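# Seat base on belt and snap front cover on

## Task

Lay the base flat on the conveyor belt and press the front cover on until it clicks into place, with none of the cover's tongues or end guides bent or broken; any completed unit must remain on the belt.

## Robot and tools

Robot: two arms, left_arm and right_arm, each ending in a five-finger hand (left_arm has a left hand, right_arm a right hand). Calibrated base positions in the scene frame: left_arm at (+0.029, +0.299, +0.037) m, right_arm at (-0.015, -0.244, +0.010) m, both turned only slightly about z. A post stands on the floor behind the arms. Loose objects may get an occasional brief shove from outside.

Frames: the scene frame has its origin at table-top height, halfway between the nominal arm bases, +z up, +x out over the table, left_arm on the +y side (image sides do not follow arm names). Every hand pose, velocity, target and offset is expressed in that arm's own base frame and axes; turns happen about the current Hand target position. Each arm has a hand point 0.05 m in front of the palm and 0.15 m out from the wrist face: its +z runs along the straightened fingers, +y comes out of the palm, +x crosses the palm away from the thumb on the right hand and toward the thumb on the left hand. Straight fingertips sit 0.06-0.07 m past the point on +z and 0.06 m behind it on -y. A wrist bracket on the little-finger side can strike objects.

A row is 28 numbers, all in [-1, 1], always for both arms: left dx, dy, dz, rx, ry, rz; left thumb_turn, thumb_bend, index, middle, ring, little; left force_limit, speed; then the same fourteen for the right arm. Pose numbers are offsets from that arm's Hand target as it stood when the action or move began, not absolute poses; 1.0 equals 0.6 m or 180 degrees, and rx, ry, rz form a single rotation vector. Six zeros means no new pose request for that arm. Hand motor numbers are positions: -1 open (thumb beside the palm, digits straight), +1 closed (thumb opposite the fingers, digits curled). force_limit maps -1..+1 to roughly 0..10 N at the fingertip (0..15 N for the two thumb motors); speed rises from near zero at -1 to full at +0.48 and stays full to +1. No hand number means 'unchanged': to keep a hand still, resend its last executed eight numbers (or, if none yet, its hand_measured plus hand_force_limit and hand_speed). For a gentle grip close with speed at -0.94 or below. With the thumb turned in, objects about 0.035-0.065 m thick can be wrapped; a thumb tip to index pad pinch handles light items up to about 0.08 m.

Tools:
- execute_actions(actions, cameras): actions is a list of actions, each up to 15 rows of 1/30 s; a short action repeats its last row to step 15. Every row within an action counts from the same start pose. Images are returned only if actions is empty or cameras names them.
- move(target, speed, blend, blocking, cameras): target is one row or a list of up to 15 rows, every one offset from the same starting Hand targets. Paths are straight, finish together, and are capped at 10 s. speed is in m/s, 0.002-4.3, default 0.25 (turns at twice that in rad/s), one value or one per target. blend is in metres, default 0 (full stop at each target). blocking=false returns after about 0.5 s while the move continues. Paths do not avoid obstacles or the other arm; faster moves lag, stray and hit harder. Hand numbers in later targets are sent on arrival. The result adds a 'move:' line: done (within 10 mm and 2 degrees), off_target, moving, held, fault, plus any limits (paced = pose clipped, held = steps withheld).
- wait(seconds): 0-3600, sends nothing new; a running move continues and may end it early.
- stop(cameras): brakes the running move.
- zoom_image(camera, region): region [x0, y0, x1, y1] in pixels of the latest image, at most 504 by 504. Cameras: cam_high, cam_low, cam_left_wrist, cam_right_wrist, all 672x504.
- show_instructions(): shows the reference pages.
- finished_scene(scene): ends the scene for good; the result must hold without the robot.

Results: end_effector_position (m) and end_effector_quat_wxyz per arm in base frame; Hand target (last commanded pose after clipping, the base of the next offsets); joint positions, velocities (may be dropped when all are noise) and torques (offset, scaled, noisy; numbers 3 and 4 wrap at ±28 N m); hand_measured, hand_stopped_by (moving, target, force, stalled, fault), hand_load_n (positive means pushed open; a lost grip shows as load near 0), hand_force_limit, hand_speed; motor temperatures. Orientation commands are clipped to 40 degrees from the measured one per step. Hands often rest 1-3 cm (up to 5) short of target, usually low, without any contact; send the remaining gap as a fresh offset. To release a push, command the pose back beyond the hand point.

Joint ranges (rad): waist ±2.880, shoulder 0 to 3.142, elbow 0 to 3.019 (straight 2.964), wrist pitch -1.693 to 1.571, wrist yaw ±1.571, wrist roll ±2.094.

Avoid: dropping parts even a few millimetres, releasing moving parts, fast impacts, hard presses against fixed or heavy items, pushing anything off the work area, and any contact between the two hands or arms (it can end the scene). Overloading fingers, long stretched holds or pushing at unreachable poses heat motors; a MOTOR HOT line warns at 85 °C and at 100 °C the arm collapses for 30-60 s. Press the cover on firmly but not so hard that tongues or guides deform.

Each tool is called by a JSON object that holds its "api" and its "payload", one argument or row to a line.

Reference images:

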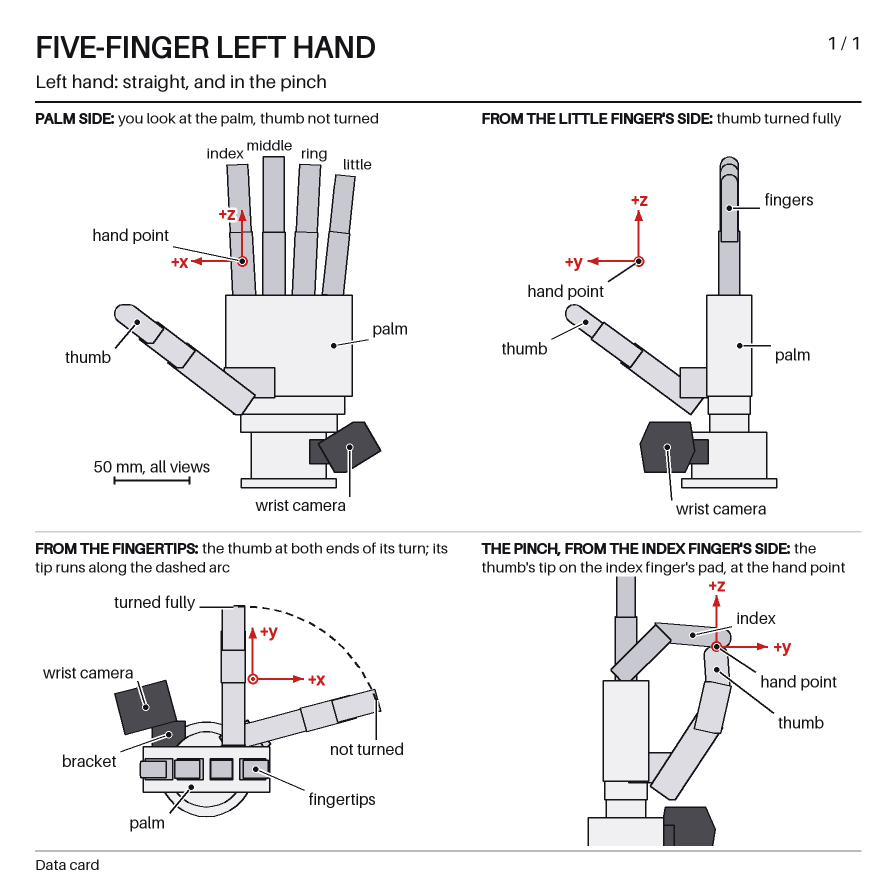

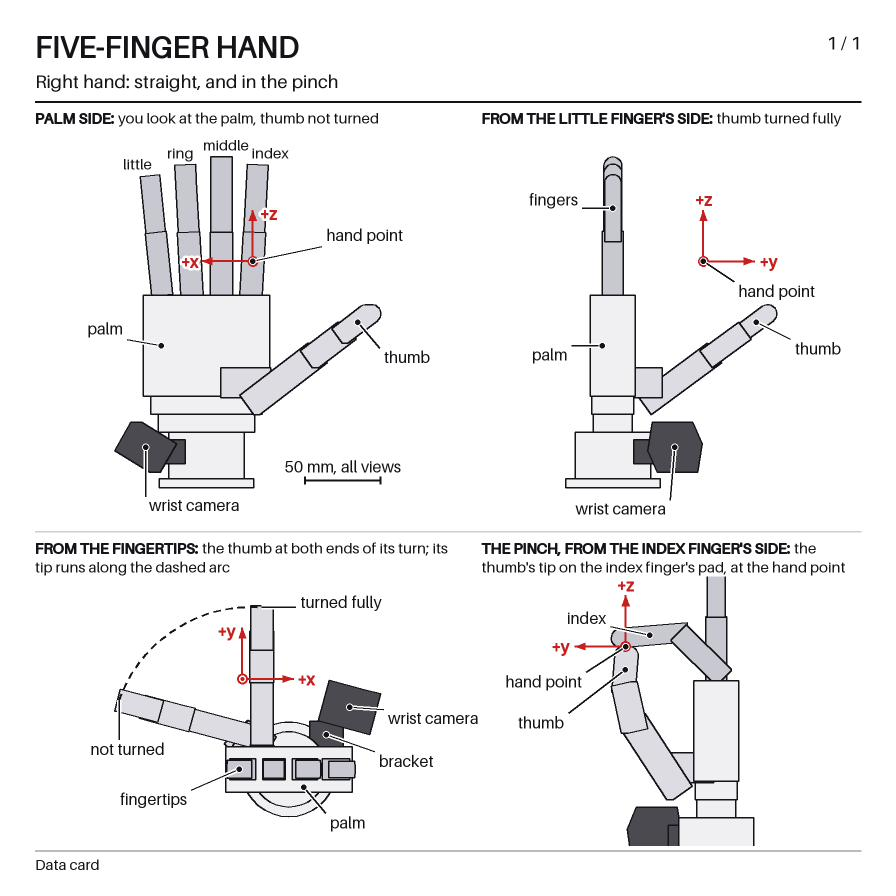

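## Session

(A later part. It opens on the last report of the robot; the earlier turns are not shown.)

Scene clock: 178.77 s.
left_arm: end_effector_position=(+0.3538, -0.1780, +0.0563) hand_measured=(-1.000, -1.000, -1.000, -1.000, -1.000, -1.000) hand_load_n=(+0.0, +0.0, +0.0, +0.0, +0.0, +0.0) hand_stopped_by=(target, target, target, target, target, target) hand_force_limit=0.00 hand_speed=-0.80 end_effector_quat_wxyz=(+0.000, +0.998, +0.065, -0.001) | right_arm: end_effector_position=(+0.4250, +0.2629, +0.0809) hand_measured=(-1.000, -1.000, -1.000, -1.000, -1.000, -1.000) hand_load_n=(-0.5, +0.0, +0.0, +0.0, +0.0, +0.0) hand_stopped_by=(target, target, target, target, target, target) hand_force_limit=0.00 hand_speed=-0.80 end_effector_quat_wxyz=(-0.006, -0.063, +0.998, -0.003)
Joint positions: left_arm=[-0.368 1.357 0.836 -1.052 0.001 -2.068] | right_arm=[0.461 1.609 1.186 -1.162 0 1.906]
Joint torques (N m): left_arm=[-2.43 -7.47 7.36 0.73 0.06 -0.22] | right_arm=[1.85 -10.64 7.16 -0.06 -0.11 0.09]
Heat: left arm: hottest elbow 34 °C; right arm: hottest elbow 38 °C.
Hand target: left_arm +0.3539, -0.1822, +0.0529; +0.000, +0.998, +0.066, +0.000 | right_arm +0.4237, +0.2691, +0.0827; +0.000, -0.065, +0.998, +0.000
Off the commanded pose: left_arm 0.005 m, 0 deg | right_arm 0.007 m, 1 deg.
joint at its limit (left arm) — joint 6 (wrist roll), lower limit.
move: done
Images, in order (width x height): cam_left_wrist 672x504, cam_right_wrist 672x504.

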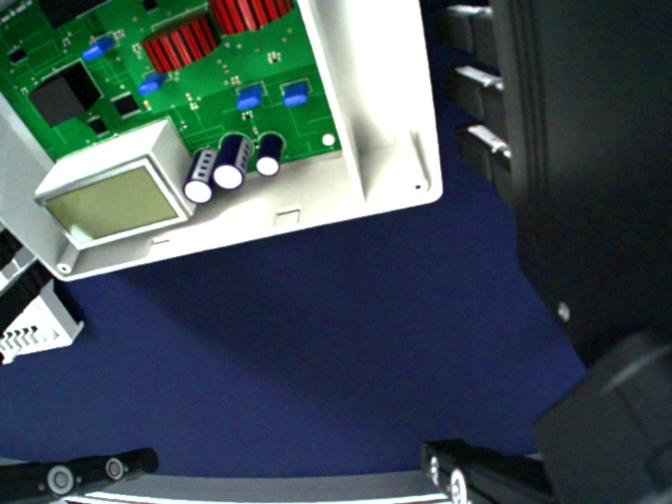

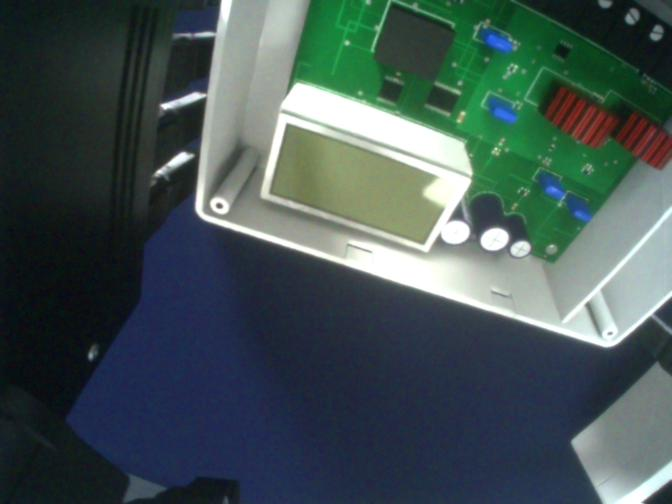

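{"api": "execute_actions", "payload": {
  "actions": [
    [[0,0,0,0,0,0,-1,-1,-0.2,-0.2,-0.2,-1,-0.5,-0.92,0,0,0,0,0,0,-1,-1,-0.2,-0.2,-0.2,-1,-0.5,-0.92]],
    [[0,0,0,0,0,0,-1,-1,-0.2,-0.2,-0.2,-1,-0.5,-0.92,0,0,0,0,0,0,-1,-1,-0.2,-0.2,-0.2,-1,-0.5,-0.92]],
    [[0,0,0,0,0,0,-1,-1,-0.2,-0.2,-0.2,-1,-0.5,-0.92,0,0,0,0,0,0,-1,-1,-0.2,-0.2,-0.2,-1,-0.5,-0.92]]
  ],
  "cameras": ["cam_left_wrist","cam_right_wrist"]
}}

{"api": "wait", "payload": {
  "seconds": 2,
  "cameras": ["all"]
}}

Scene clock: 183.87 s.
left_arm: end_effector_position=(+0.3542, -0.1763, +0.0559) hand_measured=(-1.000, -1.000, -0.748, -0.800, -0.786, -1.000) hand_load_n=(+0.0, +0.0, +2.5, +0.5, +1.5, -1.0) hand_stopped_by=(target, target, force, force, force, target) hand_force_limit=-0.50 hand_speed=-0.92 end_effector_quat_wxyz=(-0.004, +0.998, +0.068, -0.001) | right_arm: end_effector_position=(+0.4259, +0.2591, +0.0790) hand_measured=(-1.000, -1.000, -0.784, -0.822, -0.792, -1.000) hand_load_n=(+0.0, +0.0, +3.0, +0.0, +2.0, +0.0) hand_stopped_by=(target, target, force, force, force, target) hand_force_limit=-0.50 hand_speed=-0.92 end_effector_quat_wxyz=(-0.004, -0.061, +0.998, -0.012)
Joint positions: left_arm=[-0.368 1.357 0.836 -1.054 -0.007 -2.075] | right_arm=[0.461 1.609 1.183 -1.162 0.019 1.91]
Joint torques (N m): left_arm=[-2.49 -7.59 7.36 0.83 0.34 -0.13] | right_arm=[1.96 -10.46 7.39 -0.09 -0.89 0.05]
Heat: left arm: hottest elbow 33 °C; right arm: hottest elbow 37 °C.
Hand target: left_arm +0.3539, -0.1823, +0.0529; +0.000, +0.998, +0.066, +0.000 | right_arm +0.4237, +0.2690, +0.0826; +0.000, -0.065, +0.998, +0.000
Off the commanded pose: left_arm 0.007 m, 1 deg | right_arm 0.011 m, 1 deg.
joint at its limit (left arm) — joint 6 (wrist roll), lower limit.

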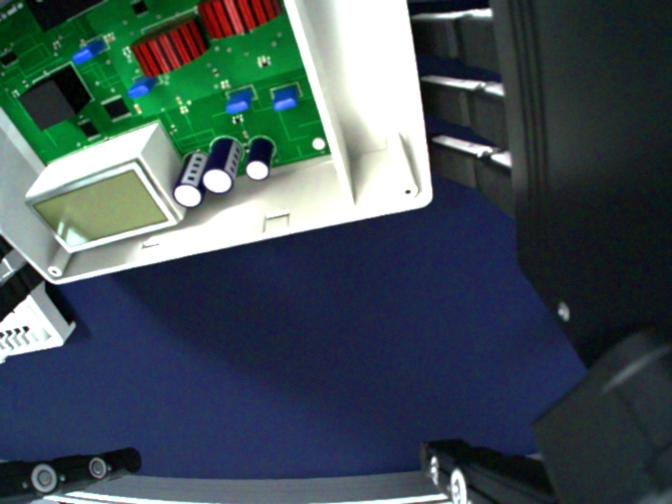

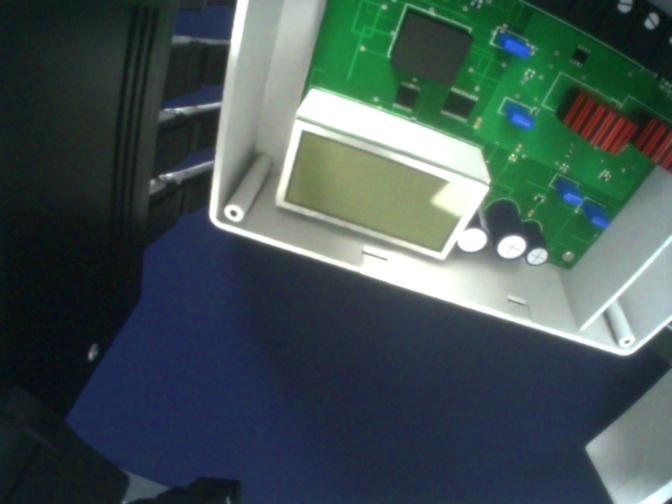

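Scene clock: 185.87 s.
left_arm: end_effector_position=(+0.3542, -0.1763, +0.0559) hand_measured=(-1.000, -1.000, -0.748, -0.800, -0.786, -1.000) hand_load_n=(+0.0, -0.5, +3.0, +0.5, +1.5, -1.0) hand_stopped_by=(target, target, force, force, force, target) hand_force_limit=-0.50 hand_speed=-0.92 end_effector_quat_wxyz=(-0.004, +0.998, +0.068, -0.001) | right_arm: end_effector_position=(+0.4259, +0.2591, +0.0790) hand_measured=(-1.000, -1.000, -0.784, -0.822, -0.792, -1.000) hand_load_n=(+0.0, +0.0, +3.0, +0.0, +2.0, +0.0) hand_stopped_by=(target, target, force, force, force, target) hand_force_limit=-0.50 hand_speed=-0.92 end_effector_quat_wxyz=(-0.004, -0.061, +0.998, -0.012)
Joint positions: left_arm=[-0.368 1.357 0.836 -1.054 -0.007 -2.075] | right_arm=[0.461 1.609 1.183 -1.162 0.019 1.91]
Joint torques (N m): left_arm=[-2.49 -7.53 7.38 0.81 0.34 -0.14] | right_arm=[1.73 -10.52 7.36 -0.12 -0.88 0.05]
Heat: left arm: hottest elbow 33 °C; right arm: hottest elbow 37 °C.
Hand target: left_arm +0.3539, -0.1823, +0.0529; +0.000, +0.998, +0.066, +0.000 | right_arm +0.4237, +0.2690, +0.0826; +0.000, -0.065, +0.998, +0.000
Off the commanded pose: left_arm 0.007 m, 1 deg | right_arm 0.011 m, 1 deg.
wait: 2.00 s; at rest by 0.17 s

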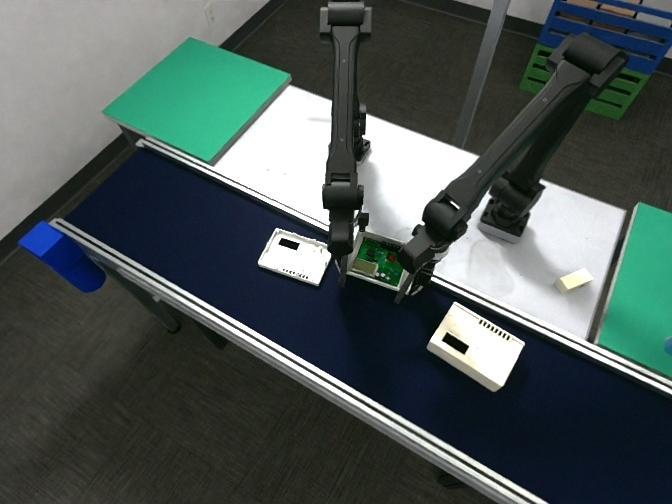

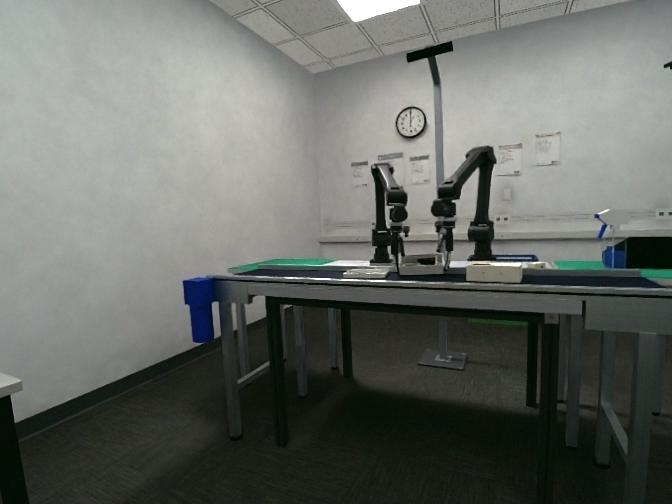

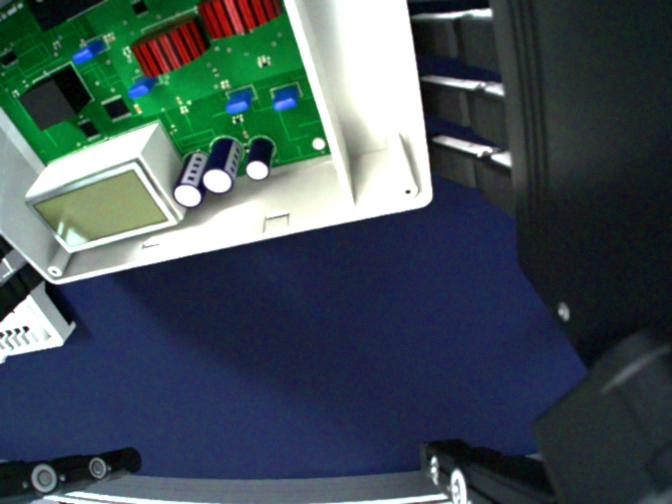

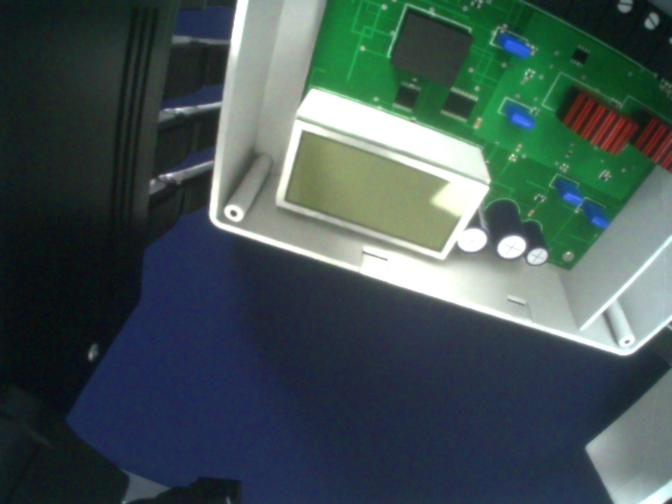

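{"api": "execute_actions", "payload": {
  "actions": [
    [[0,0,0,0,0,0,-1,-1,-0.1,-0.1,-0.1,-1,-0.1,-0.92,0,0,0,0,0,0,-1,-1,-0.1,-0.1,-0.1,-1,-0.1,-0.92]],
    [[0,0,0,0,0,0,-1,-1,-0.1,-0.1,-0.1,-1,-0.1,-0.92,0,0,0,0,0,0,-1,-1,-0.1,-0.1,-0.1,-1,-0.1,-0.92]]
  ]
}}

{"api": "move", "payload": {
  "target": [0,0,0.06,0,0,0,-1,-1,-0.1,-0.1,-0.1,-1,-0.1,-0.92,0,0,0.06,0,0,0,-1,-1,-0.1,-0.1,-0.1,-1,-0.1,-0.92],
  "speed": 0.04,
  "cameras": ["all"]
}}

Scene clock: 191.30 s.
left_arm: end_effector_position=(+0.3547, -0.1709, +0.0547) hand_measured=(-1.000, -1.000, -0.420, -0.524, -0.472, -1.000) hand_load_n=(+0.0, +0.0, +4.5, +1.0, +4.0, -3.5) hand_stopped_by=(target, target, force, force, force, target) hand_force_limit=-0.10 hand_speed=-0.92 end_effector_quat_wxyz=(-0.016, +0.997, +0.071, +0.001) | right_arm: end_effector_position=(+0.4303, +0.2463, +0.0760) hand_measured=(-1.000, -1.000, -0.742, -0.742, -0.734, -1.000) hand_load_n=(+0.0, +0.0, +1.5, +5.0, +5.5, +0.0) hand_stopped_by=(target, target, force, force, force, target) hand_force_limit=-0.10 hand_speed=-0.92 end_effector_quat_wxyz=(-0.001, -0.053, +0.998, -0.026)
Joint positions: left_arm=[-0.368 1.357 0.836 -1.06 -0.031 -2.082] | right_arm=[0.446 1.608 1.178 -1.162 0.048 1.91]
Joint torques (N m): left_arm=[-2.43 -7.59 7.38 1.06 1.29 -0.05] | right_arm=[3.02 -10.46 7.79 -0.14 -2.09 0.04]
Heat: left arm: hottest elbow 33 °C; right arm: hottest elbow 37 °C.
Hand target: left_arm +0.3539, -0.1823, +0.0529; +0.000, +0.998, +0.066, +0.000 | right_arm +0.4237, +0.2691, +0.0827; +0.000, -0.065, +0.998, +0.000
Off the commanded pose: left_arm 0.012 m, 2 deg | right_arm 0.025 m, 3 deg.
joint at its limit (left arm) — joint 6 (wrist roll), lower limit.

Scene clock: 192.60 s.
left_arm: end_effector_position=(+0.3345, -0.1656, +0.0625) hand_measured=(-1.000, -1.000, -0.420, -0.524, -0.472, -1.000) hand_load_n=(+0.0, +0.0, +2.5, +0.0, +0.0, +0.0) hand_stopped_by=(target, target, force, force, force, target) hand_force_limit=-0.10 hand_speed=-0.92 end_effector_quat_wxyz=(-0.022, +0.997, +0.071, -0.025) | right_arm: end_effector_position=(+0.4144, +0.2454, +0.0929) hand_measured=(-1.000, -1.000, -0.740, -0.742, -0.734, -1.000) hand_load_n=(+0.0, +0.0, +0.0, +2.0, +2.5, +0.0) hand_stopped_by=(target, target, force, force, force, target) hand_force_limit=-0.10 hand_speed=-0.92 end_effector_quat_wxyz=(-0.023, -0.053, +0.998, -0.019)
Joint positions: left_arm=[-0.368 1.326 0.836 -1.145 -0.019 -2.082] | right_arm=[0.446 1.578 1.19 -1.239 0.017 1.91]
Joint torques (N m): left_arm=[-2.43 -8.88 12.46 -0.03 0.86 -0.03] | right_arm=[2.96 -10.52 11.78 -0.81 -0.86 0.03]
Heat: left arm: hottest elbow 33 °C; right arm: hottest elbow 37 °C.
Hand target: left_arm +0.3539, -0.1823, +0.0888; +0.000, +0.998, +0.066, +0.000 | right_arm +0.4236, +0.2690, +0.1185; +0.000, -0.065, +0.998, +0.000
Off the commanded pose: left_arm 0.037 m, 4 deg | right_arm 0.036 m, 4 deg.
joint at its limit (left arm) — joint 6 (wrist roll), lower limit.
move: off_target (left_arm, right_arm)

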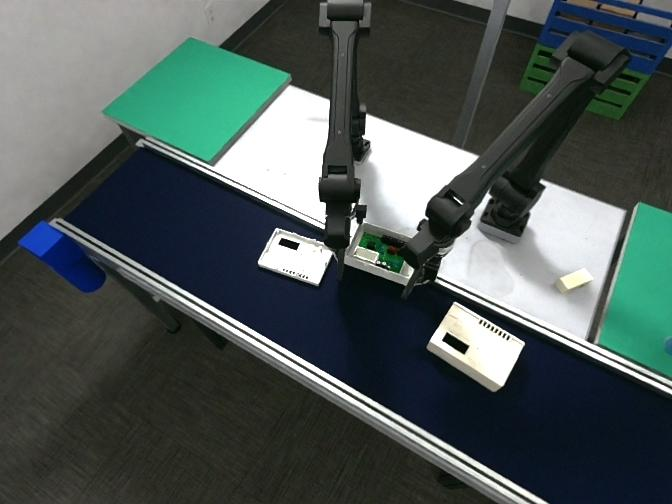

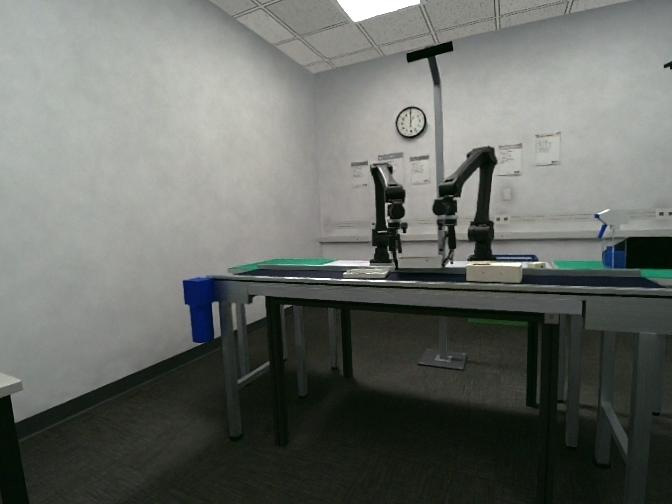

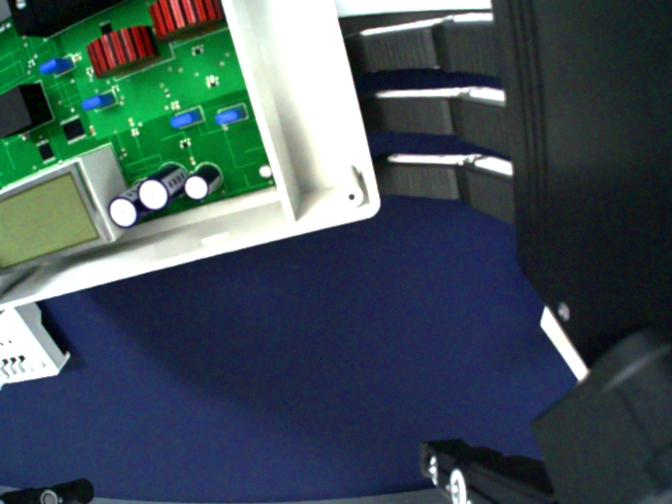

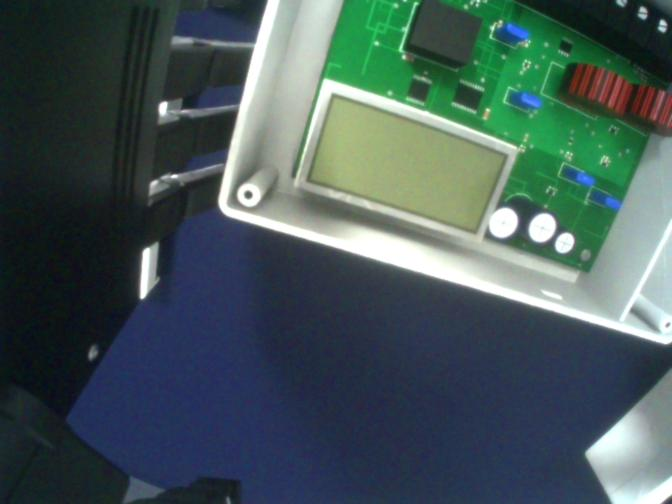

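{"api": "move", "payload": {
  "target": [0.04,-0.008,0.03,0,0,0,-1,-1,-0.1,-0.1,-0.1,-1,-0.1,-0.92,0.04,0.008,0.03,0,0,0,-1,-1,-0.1,-0.1,-0.1,-1,-0.1,-0.92],
  "speed": 0.04,
  "cameras": ["all"]
}}

Scene clock: 197.10 s.
left_arm: end_effector_position=(+0.3516, -0.1658, +0.0808) hand_measured=(-1.000, -1.000, -0.420, -0.524, -0.472, -1.000) hand_load_n=(+0.0, +0.0, +3.5, +0.0, +3.0, +0.0) hand_stopped_by=(target, target, force, force, force, target) hand_force_limit=-0.10 hand_speed=-0.92 end_effector_quat_wxyz=(-0.030, +0.996, +0.076, -0.026) | right_arm: end_effector_position=(+0.4326, +0.2499, +0.1130) hand_measured=(-1.000, -1.000, -0.740, -0.742, -0.734, -1.000) hand_load_n=(+0.0, -0.5, +0.0, +4.5, +5.5, +0.0) hand_stopped_by=(target, target, force, force, force, target) hand_force_limit=-0.10 hand_speed=-0.92 end_effector_quat_wxyz=(-0.020, -0.055, +0.998, -0.027)
Joint positions: left_arm=[-0.359 1.348 0.912 -1.206 -0.032 -2.082] | right_arm=[0.445 1.605 1.281 -1.304 0.034 1.907]
Joint torques (N m): left_arm=[-2.14 -7.94 14 0.42 1.3 0.11] | right_arm=[2.02 -9.99 13.01 -0.59 -1.53 -0.07]
Heat: left arm: hottest elbow 33 °C; right arm: hottest elbow 38 °C.
Hand target: left_arm +0.3780, -0.1870, +0.1069; +0.000, +0.998, +0.066, +0.000 | right_arm +0.4475, +0.2739, +0.1366; +0.000, -0.065, +0.998, +0.000
Off the commanded pose: left_arm 0.043 m, 5 deg | right_arm 0.037 m, 4 deg.
move: off_target (left_arm, right_arm)

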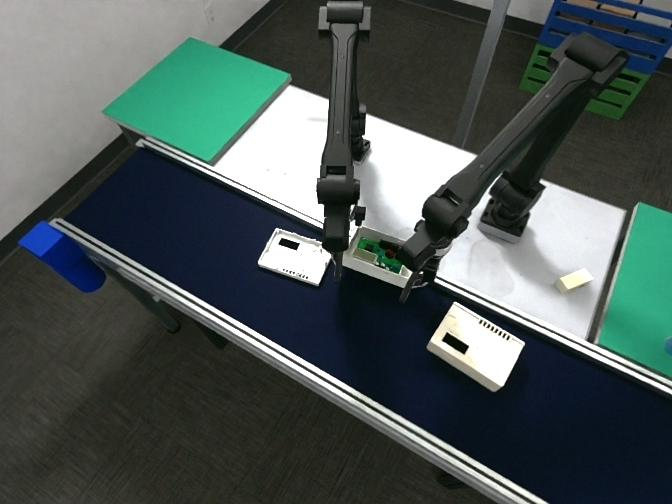

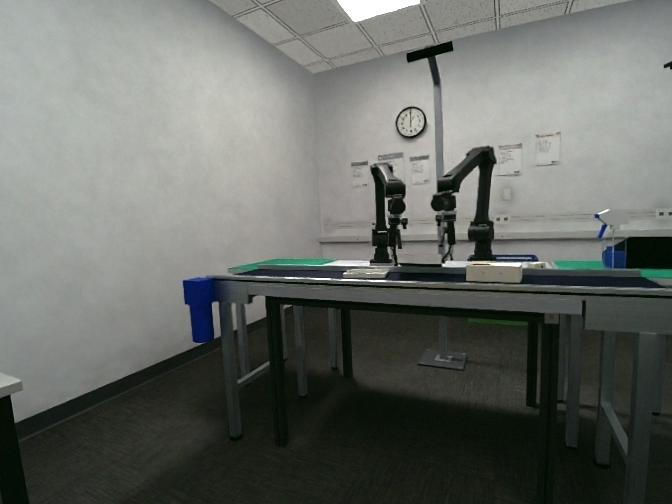

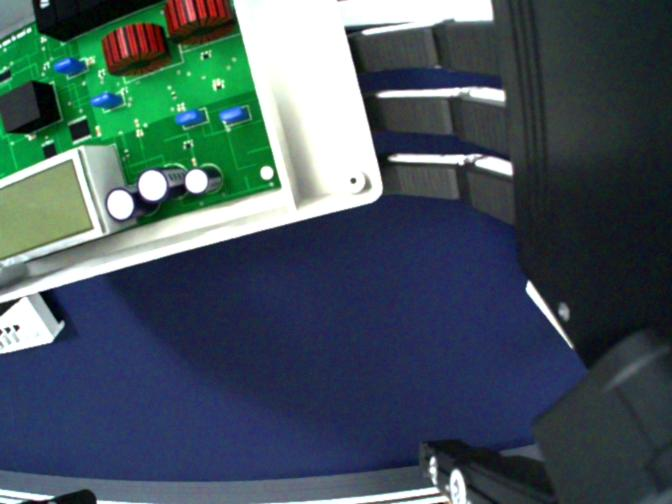

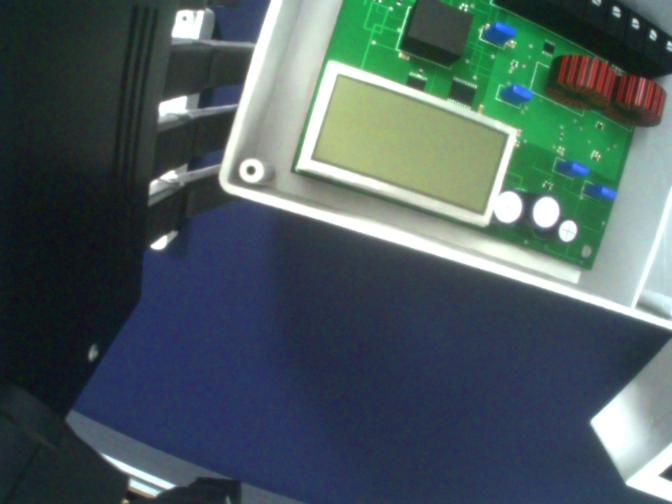

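{"api": "move", "payload": {
  "target": [0.1,0,0.015,0,0,0,-1,-1,-0.1,-0.1,-0.1,-1,-0.1,-0.92,0.1,0,0.01,0,0,0,-1,-1,-0.1,-0.1,-0.1,-1,-0.1,-0.92],
  "speed": 0.05,
  "cameras": ["all"]
}}

Scene clock: 201.13 s.
left_arm: end_effector_position=(+0.4129, -0.1661, +0.0899) hand_measured=(-1.000, -1.000, -0.420, -0.524, -0.472, -1.000) hand_load_n=(+0.0, +0.0, +2.0, -0.5, +4.0, +0.0) hand_stopped_by=(target, target, force, force, force, target) hand_force_limit=-0.10 hand_speed=-0.92 end_effector_quat_wxyz=(-0.028, +0.996, +0.080, -0.026) | right_arm: end_effector_position=(+0.4970, +0.2481, +0.1200) hand_measured=(-1.000, -1.000, -0.740, -0.742, -0.734, -1.000) hand_load_n=(+0.0, +0.0, +0.0, +4.0, +6.0, +0.0) hand_stopped_by=(target, target, force, force, force, target) hand_force_limit=-0.10 hand_speed=-0.92 end_effector_quat_wxyz=(-0.017, -0.051, +0.998, -0.025)
Joint positions: left_arm=[-0.306 1.485 1.078 -1.233 -0.033 -2.038] | right_arm=[0.388 1.739 1.473 -1.354 0.036 1.857]
Joint torques (N m): left_arm=[-2.26 -10.11 14.05 0.32 1.34 0.15] | right_arm=[2.43 -11.93 12.92 -0.72 -1.61 -0.08]
Heat: left arm: hottest elbow 34 °C; right arm: hottest elbow 38 °C.
Hand target: left_arm +0.4379, -0.1871, +0.1159; +0.000, +0.998, +0.066, +0.000 | right_arm +0.5076, +0.2739, +0.1425; +0.000, -0.065, +0.998, +0.000
Off the commanded pose: left_arm 0.042 m, 5 deg | right_arm 0.036 m, 4 deg.
move: off_target (left_arm, right_arm)

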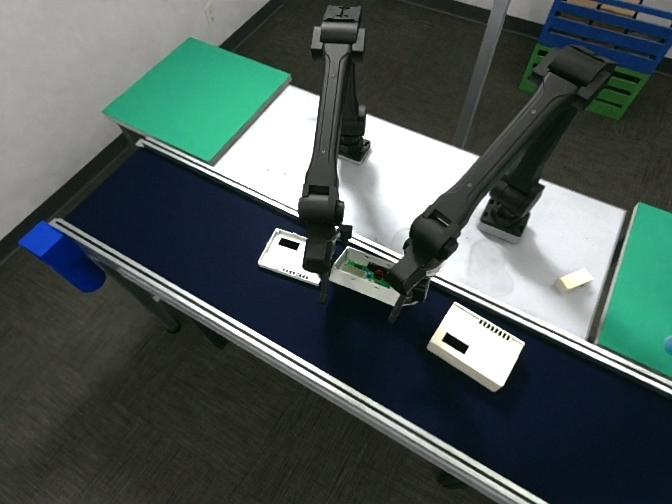

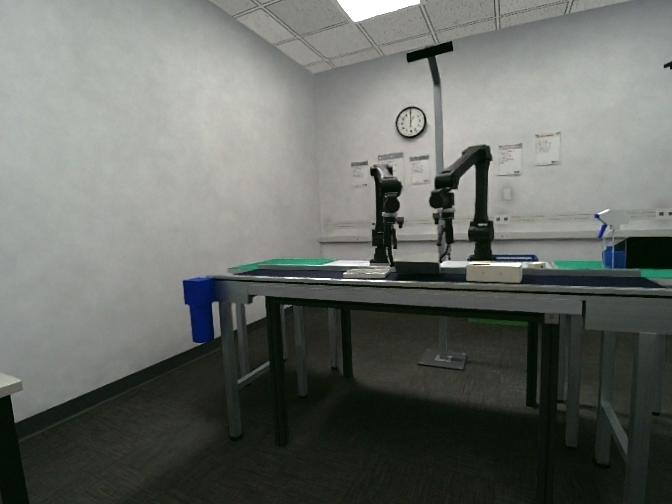

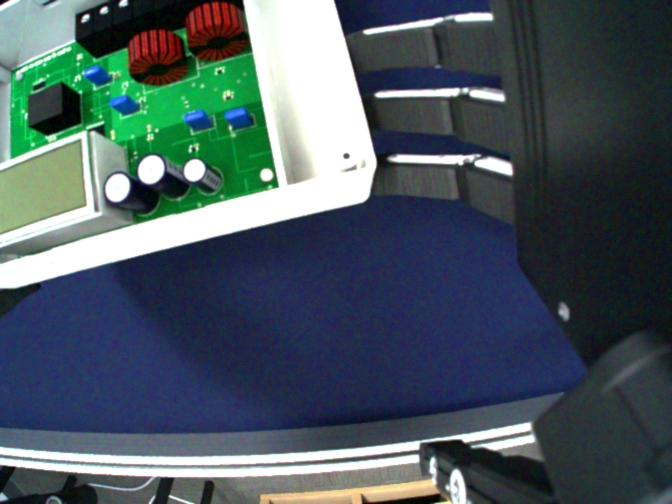

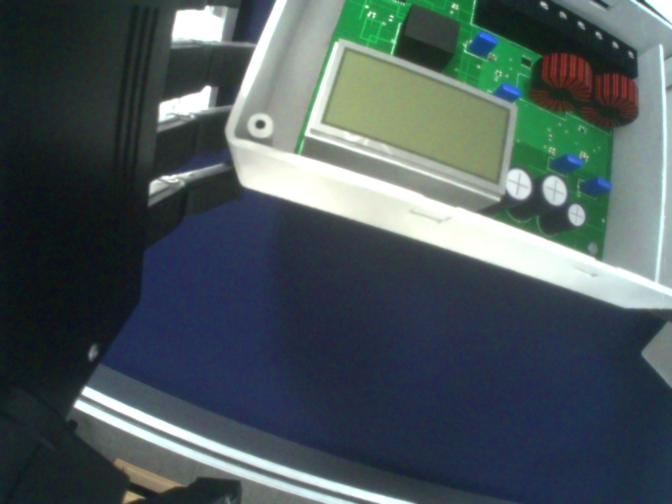

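{"api": "move", "payload": {
  "target": [
    [0.06,0,0,0,0,0,-1,-1,-0.1,-0.1,-0.1,-1,-0.1,-0.92,0.06,0,0,0,0,0,-1,-1,-0.1,-0.1,-0.1,-1,-0.1,-0.92],
    [0.06,0,-0.05,0,0,0,-1,-1,-0.1,-0.1,-0.1,-1,-0.1,-0.92,0.06,0,-0.05,0,0,0,-1,-1,-0.1,-0.1,-0.1,-1,-0.1,-0.92]
  ],
  "speed": 0.05,
  "cameras": ["all"]
}}

Scene clock: 206.53 s.
left_arm: end_effector_position=(+0.4610, -0.1675, +0.0782) hand_measured=(-1.000, -1.000, -0.420, -0.524, -0.472, -1.000) hand_load_n=(+0.0, +0.0, +3.0, +0.0, +3.5, +0.0) hand_stopped_by=(target, target, force, force, force, target) hand_force_limit=-0.10 hand_speed=-0.92 end_effector_quat_wxyz=(-0.024, +0.996, +0.080, -0.018) | right_arm: end_effector_position=(+0.5447, +0.2470, +0.1073) hand_measured=(-1.000, -1.000, -0.740, -0.742, -0.734, -1.000) hand_load_n=(+0.0, +0.0, +0.0, +5.0, +6.0, +0.0) hand_stopped_by=(target, target, force, force, force, target) hand_force_limit=-0.10 hand_speed=-0.92 end_effector_quat_wxyz=(-0.009, -0.048, +0.999, -0.024)
Joint positions: left_arm=[-0.276 1.601 1.178 -1.198 -0.033 -2.009] | right_arm=[0.355 1.847 1.589 -1.344 0.04 1.83]
Joint torques (N m): left_arm=[-2.73 -11.4 9.85 1.48 1.38 0.12] | right_arm=[3.02 -13.16 8.73 0.32 -1.76 -0.07]
Heat: left arm: hottest elbow 35 °C; right arm: hottest elbow 38 °C.
Hand target: left_arm +0.4739, -0.1872, +0.0860; +0.000, +0.998, +0.066, +0.000 | right_arm +0.5435, +0.2740, +0.1125; +0.000, -0.065, +0.998, +0.000
Off the commanded pose: left_arm 0.025 m, 4 deg | right_arm 0.027 m, 3 deg.
move: off_target (left_arm, right_arm)

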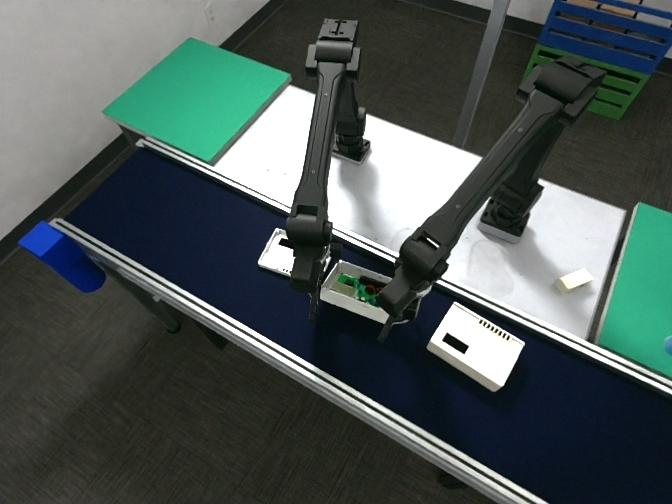

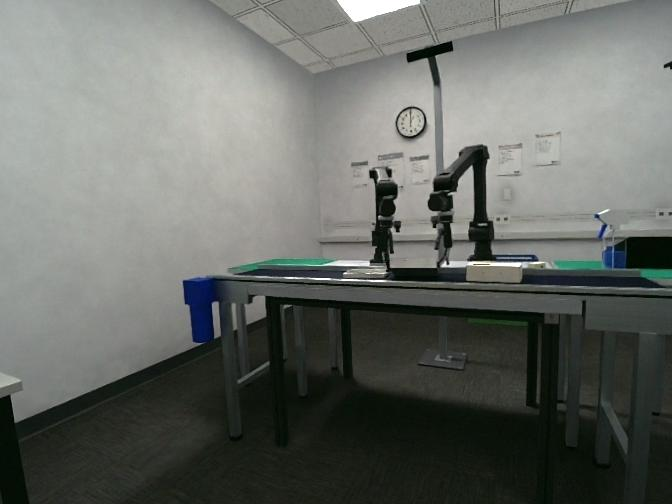

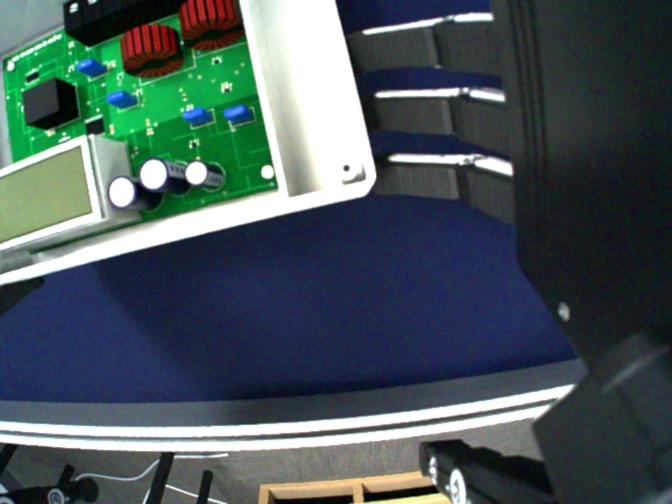

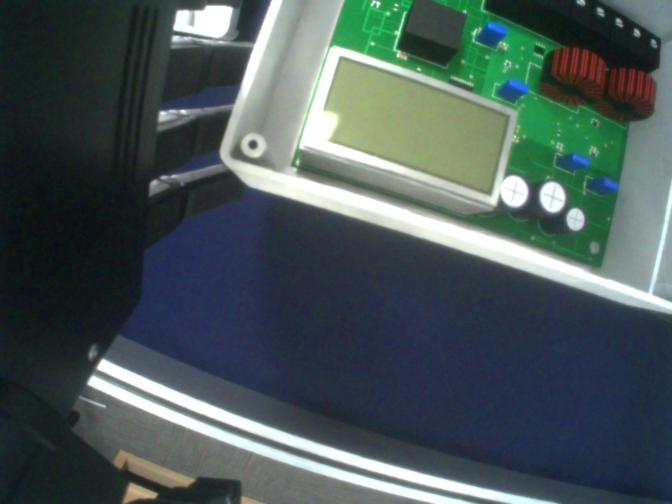

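{"api": "move", "payload": {
  "target": [0.0,0,-0.03,0,0,0,-1,-1,-0.1,-0.1,-0.1,-1,-0.1,-0.92,0.0,0,-0.033,0,0,0,-1,-1,-0.1,-0.1,-0.1,-1,-0.1,-0.92],
  "speed": 0.04,
  "cameras": ["all"]
}}

Scene clock: 208.90 s.
left_arm: end_effector_position=(+0.4698, -0.1678, +0.0666) hand_measured=(-1.000, -1.000, -0.420, -0.524, -0.472, -1.000) hand_load_n=(+0.0, +0.0, +2.5, +0.0, +4.5, +0.0) hand_stopped_by=(target, target, force, force, force, target) hand_force_limit=-0.10 hand_speed=-0.92 end_effector_quat_wxyz=(-0.022, +0.996, +0.082, -0.007) | right_arm: end_effector_position=(+0.5478, +0.2454, +0.0917) hand_measured=(-1.000, -1.000, -0.740, -0.742, -0.734, -1.000) hand_load_n=(+0.0, -0.5, +0.5, +5.5, +4.5, +0.0) hand_stopped_by=(target, target, force, force, force, target) hand_force_limit=-0.10 hand_speed=-0.92 end_effector_quat_wxyz=(-0.003, -0.046, +0.999, -0.023)
Joint positions: left_arm=[-0.273 1.621 1.167 -1.145 -0.036 -2.008] | right_arm=[0.352 1.857 1.56 -1.294 0.042 1.83]
Joint torques (N m): left_arm=[-2.84 -11.99 8.42 1.36 1.5 0.12] | right_arm=[3.31 -13.39 8.38 0.23 -1.86 -0.06]
Heat: left arm: hottest elbow 35 °C; right arm: hottest elbow 38 °C.
Hand target: left_arm +0.4740, -0.1871, +0.0679; +0.000, +0.998, +0.066, +0.000 | right_arm +0.5436, +0.2739, +0.0928; +0.000, -0.065, +0.998, +0.000
Off the commanded pose: left_arm 0.020 m, 3 deg | right_arm 0.029 m, 3 deg.
move: off_target (left_arm, right_arm)

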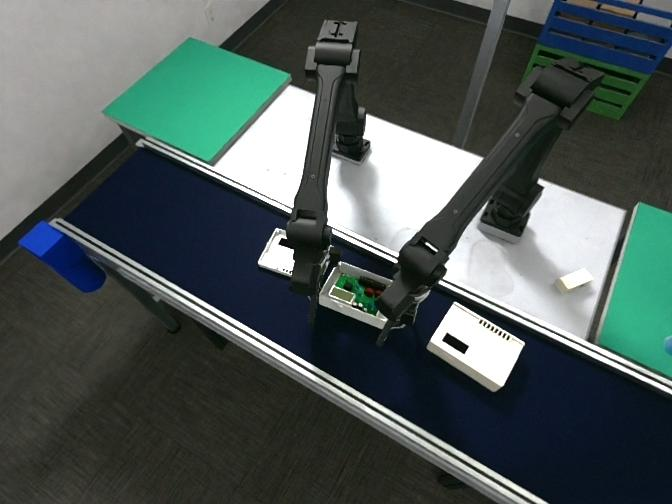

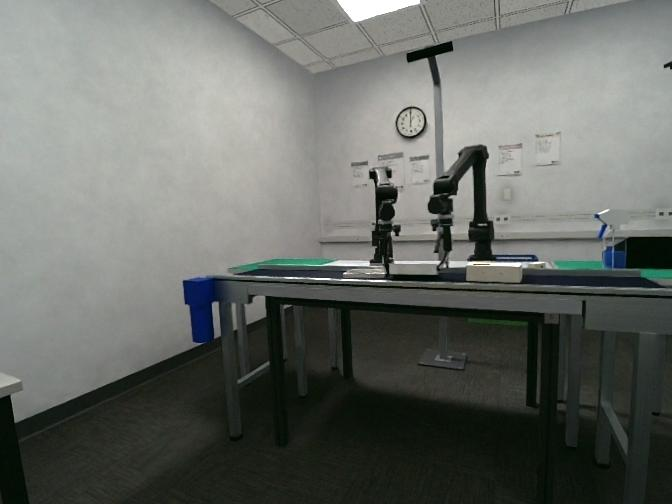

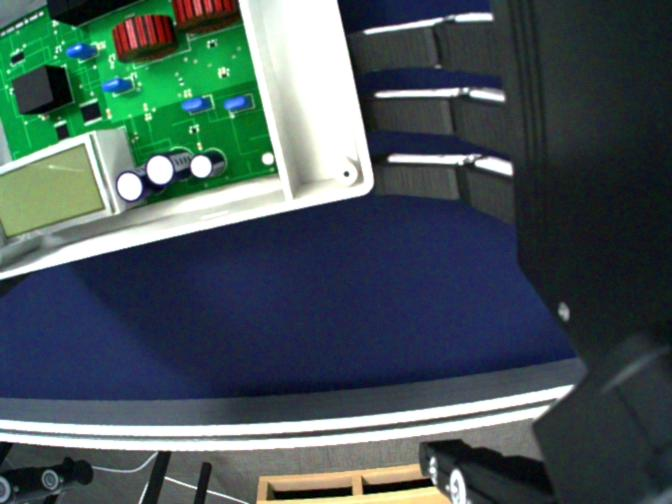

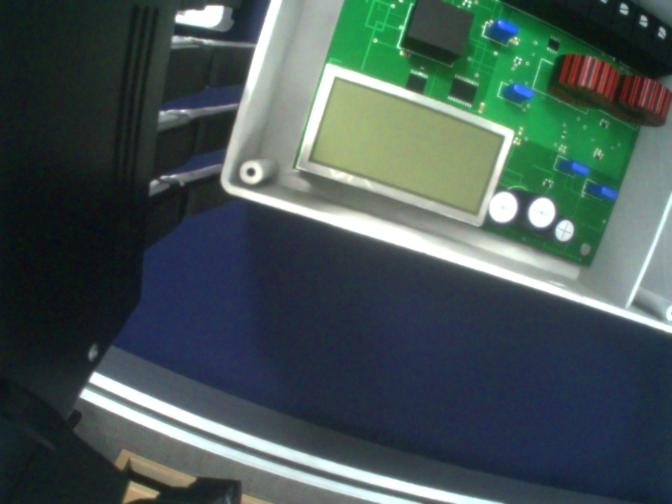

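{"api": "move", "payload": {
  "target": [0.0,0,-0.03,0,0,0,-1,-1,-0.1,-0.1,-0.1,-1,-0.1,-0.92,0.0,0,-0.03,0,0,0,-1,-1,-0.1,-0.1,-0.1,-1,-0.1,-0.92],
  "speed": 0.04,
  "cameras": ["all"]
}}

Scene clock: 210.77 s.
left_arm: end_effector_position=(+0.4705, -0.1675, +0.0512) hand_measured=(-1.000, -1.000, -0.420, -0.524, -0.472, -1.000) hand_load_n=(+0.0, +0.0, +2.0, +0.0, +3.5, +0.0) hand_stopped_by=(target, target, force, force, force, target) hand_force_limit=-0.10 hand_speed=-0.92 end_effector_quat_wxyz=(-0.022, +0.996, +0.082, -0.006) | right_arm: end_effector_position=(+0.5470, +0.2452, +0.0768) hand_measured=(-1.000, -1.000, -0.740, -0.742, -0.734, -1.000) hand_load_n=(+0.0, +0.0, +0.5, +5.5, +5.0, -0.5) hand_stopped_by=(target, target, force, force, force, target) hand_force_limit=-0.10 hand_speed=-0.92 end_effector_quat_wxyz=(-0.004, -0.047, +0.999, -0.023)
Joint positions: left_arm=[-0.272 1.64 1.145 -1.102 -0.037 -2.008] | right_arm=[0.352 1.868 1.536 -1.26 0.042 1.83]
Joint torques (N m): left_arm=[-2.96 -11.69 8.02 1.47 1.56 0.12] | right_arm=[3.43 -12.92 7.95 0.58 -1.85 -0.06]
Heat: left arm: hottest elbow 35 °C; right arm: hottest elbow 38 °C.
Hand target: left_arm +0.4740, -0.1870, +0.0499; +0.000, +0.998, +0.066, +0.000 | right_arm +0.5436, +0.2739, +0.0748; +0.000, -0.065, +0.998, +0.000
Off the commanded pose: left_arm 0.020 m, 3 deg | right_arm 0.029 m, 3 deg.
move: off_target (left_arm, right_arm)

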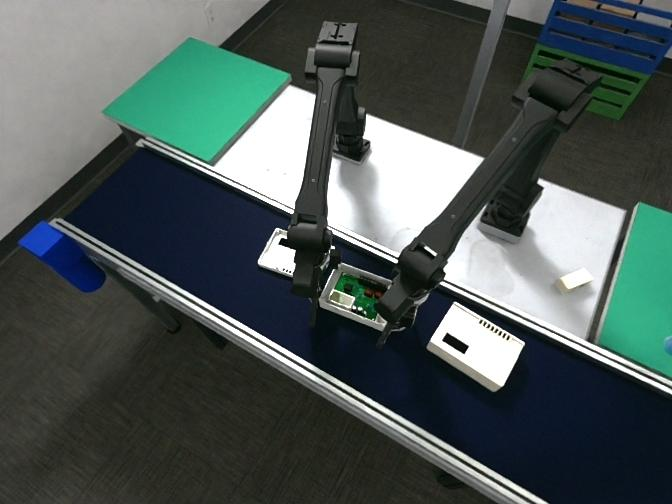

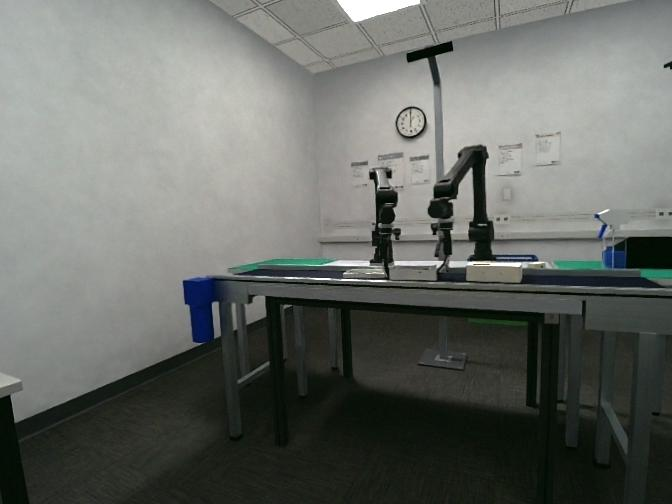

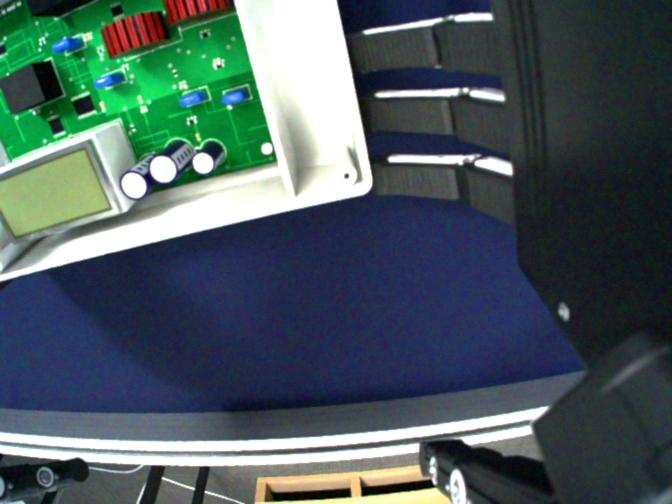

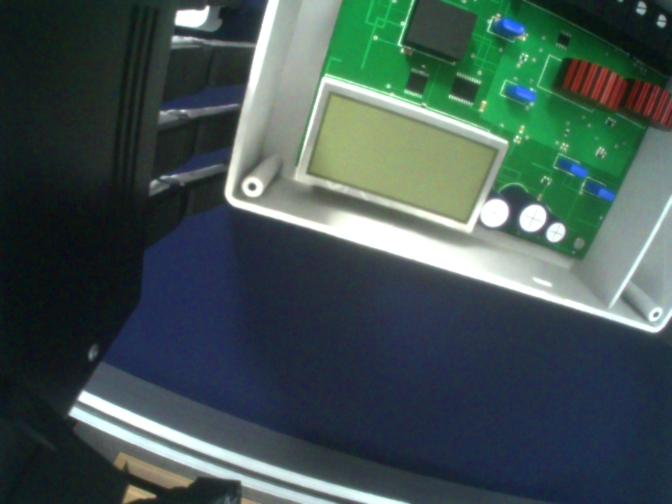

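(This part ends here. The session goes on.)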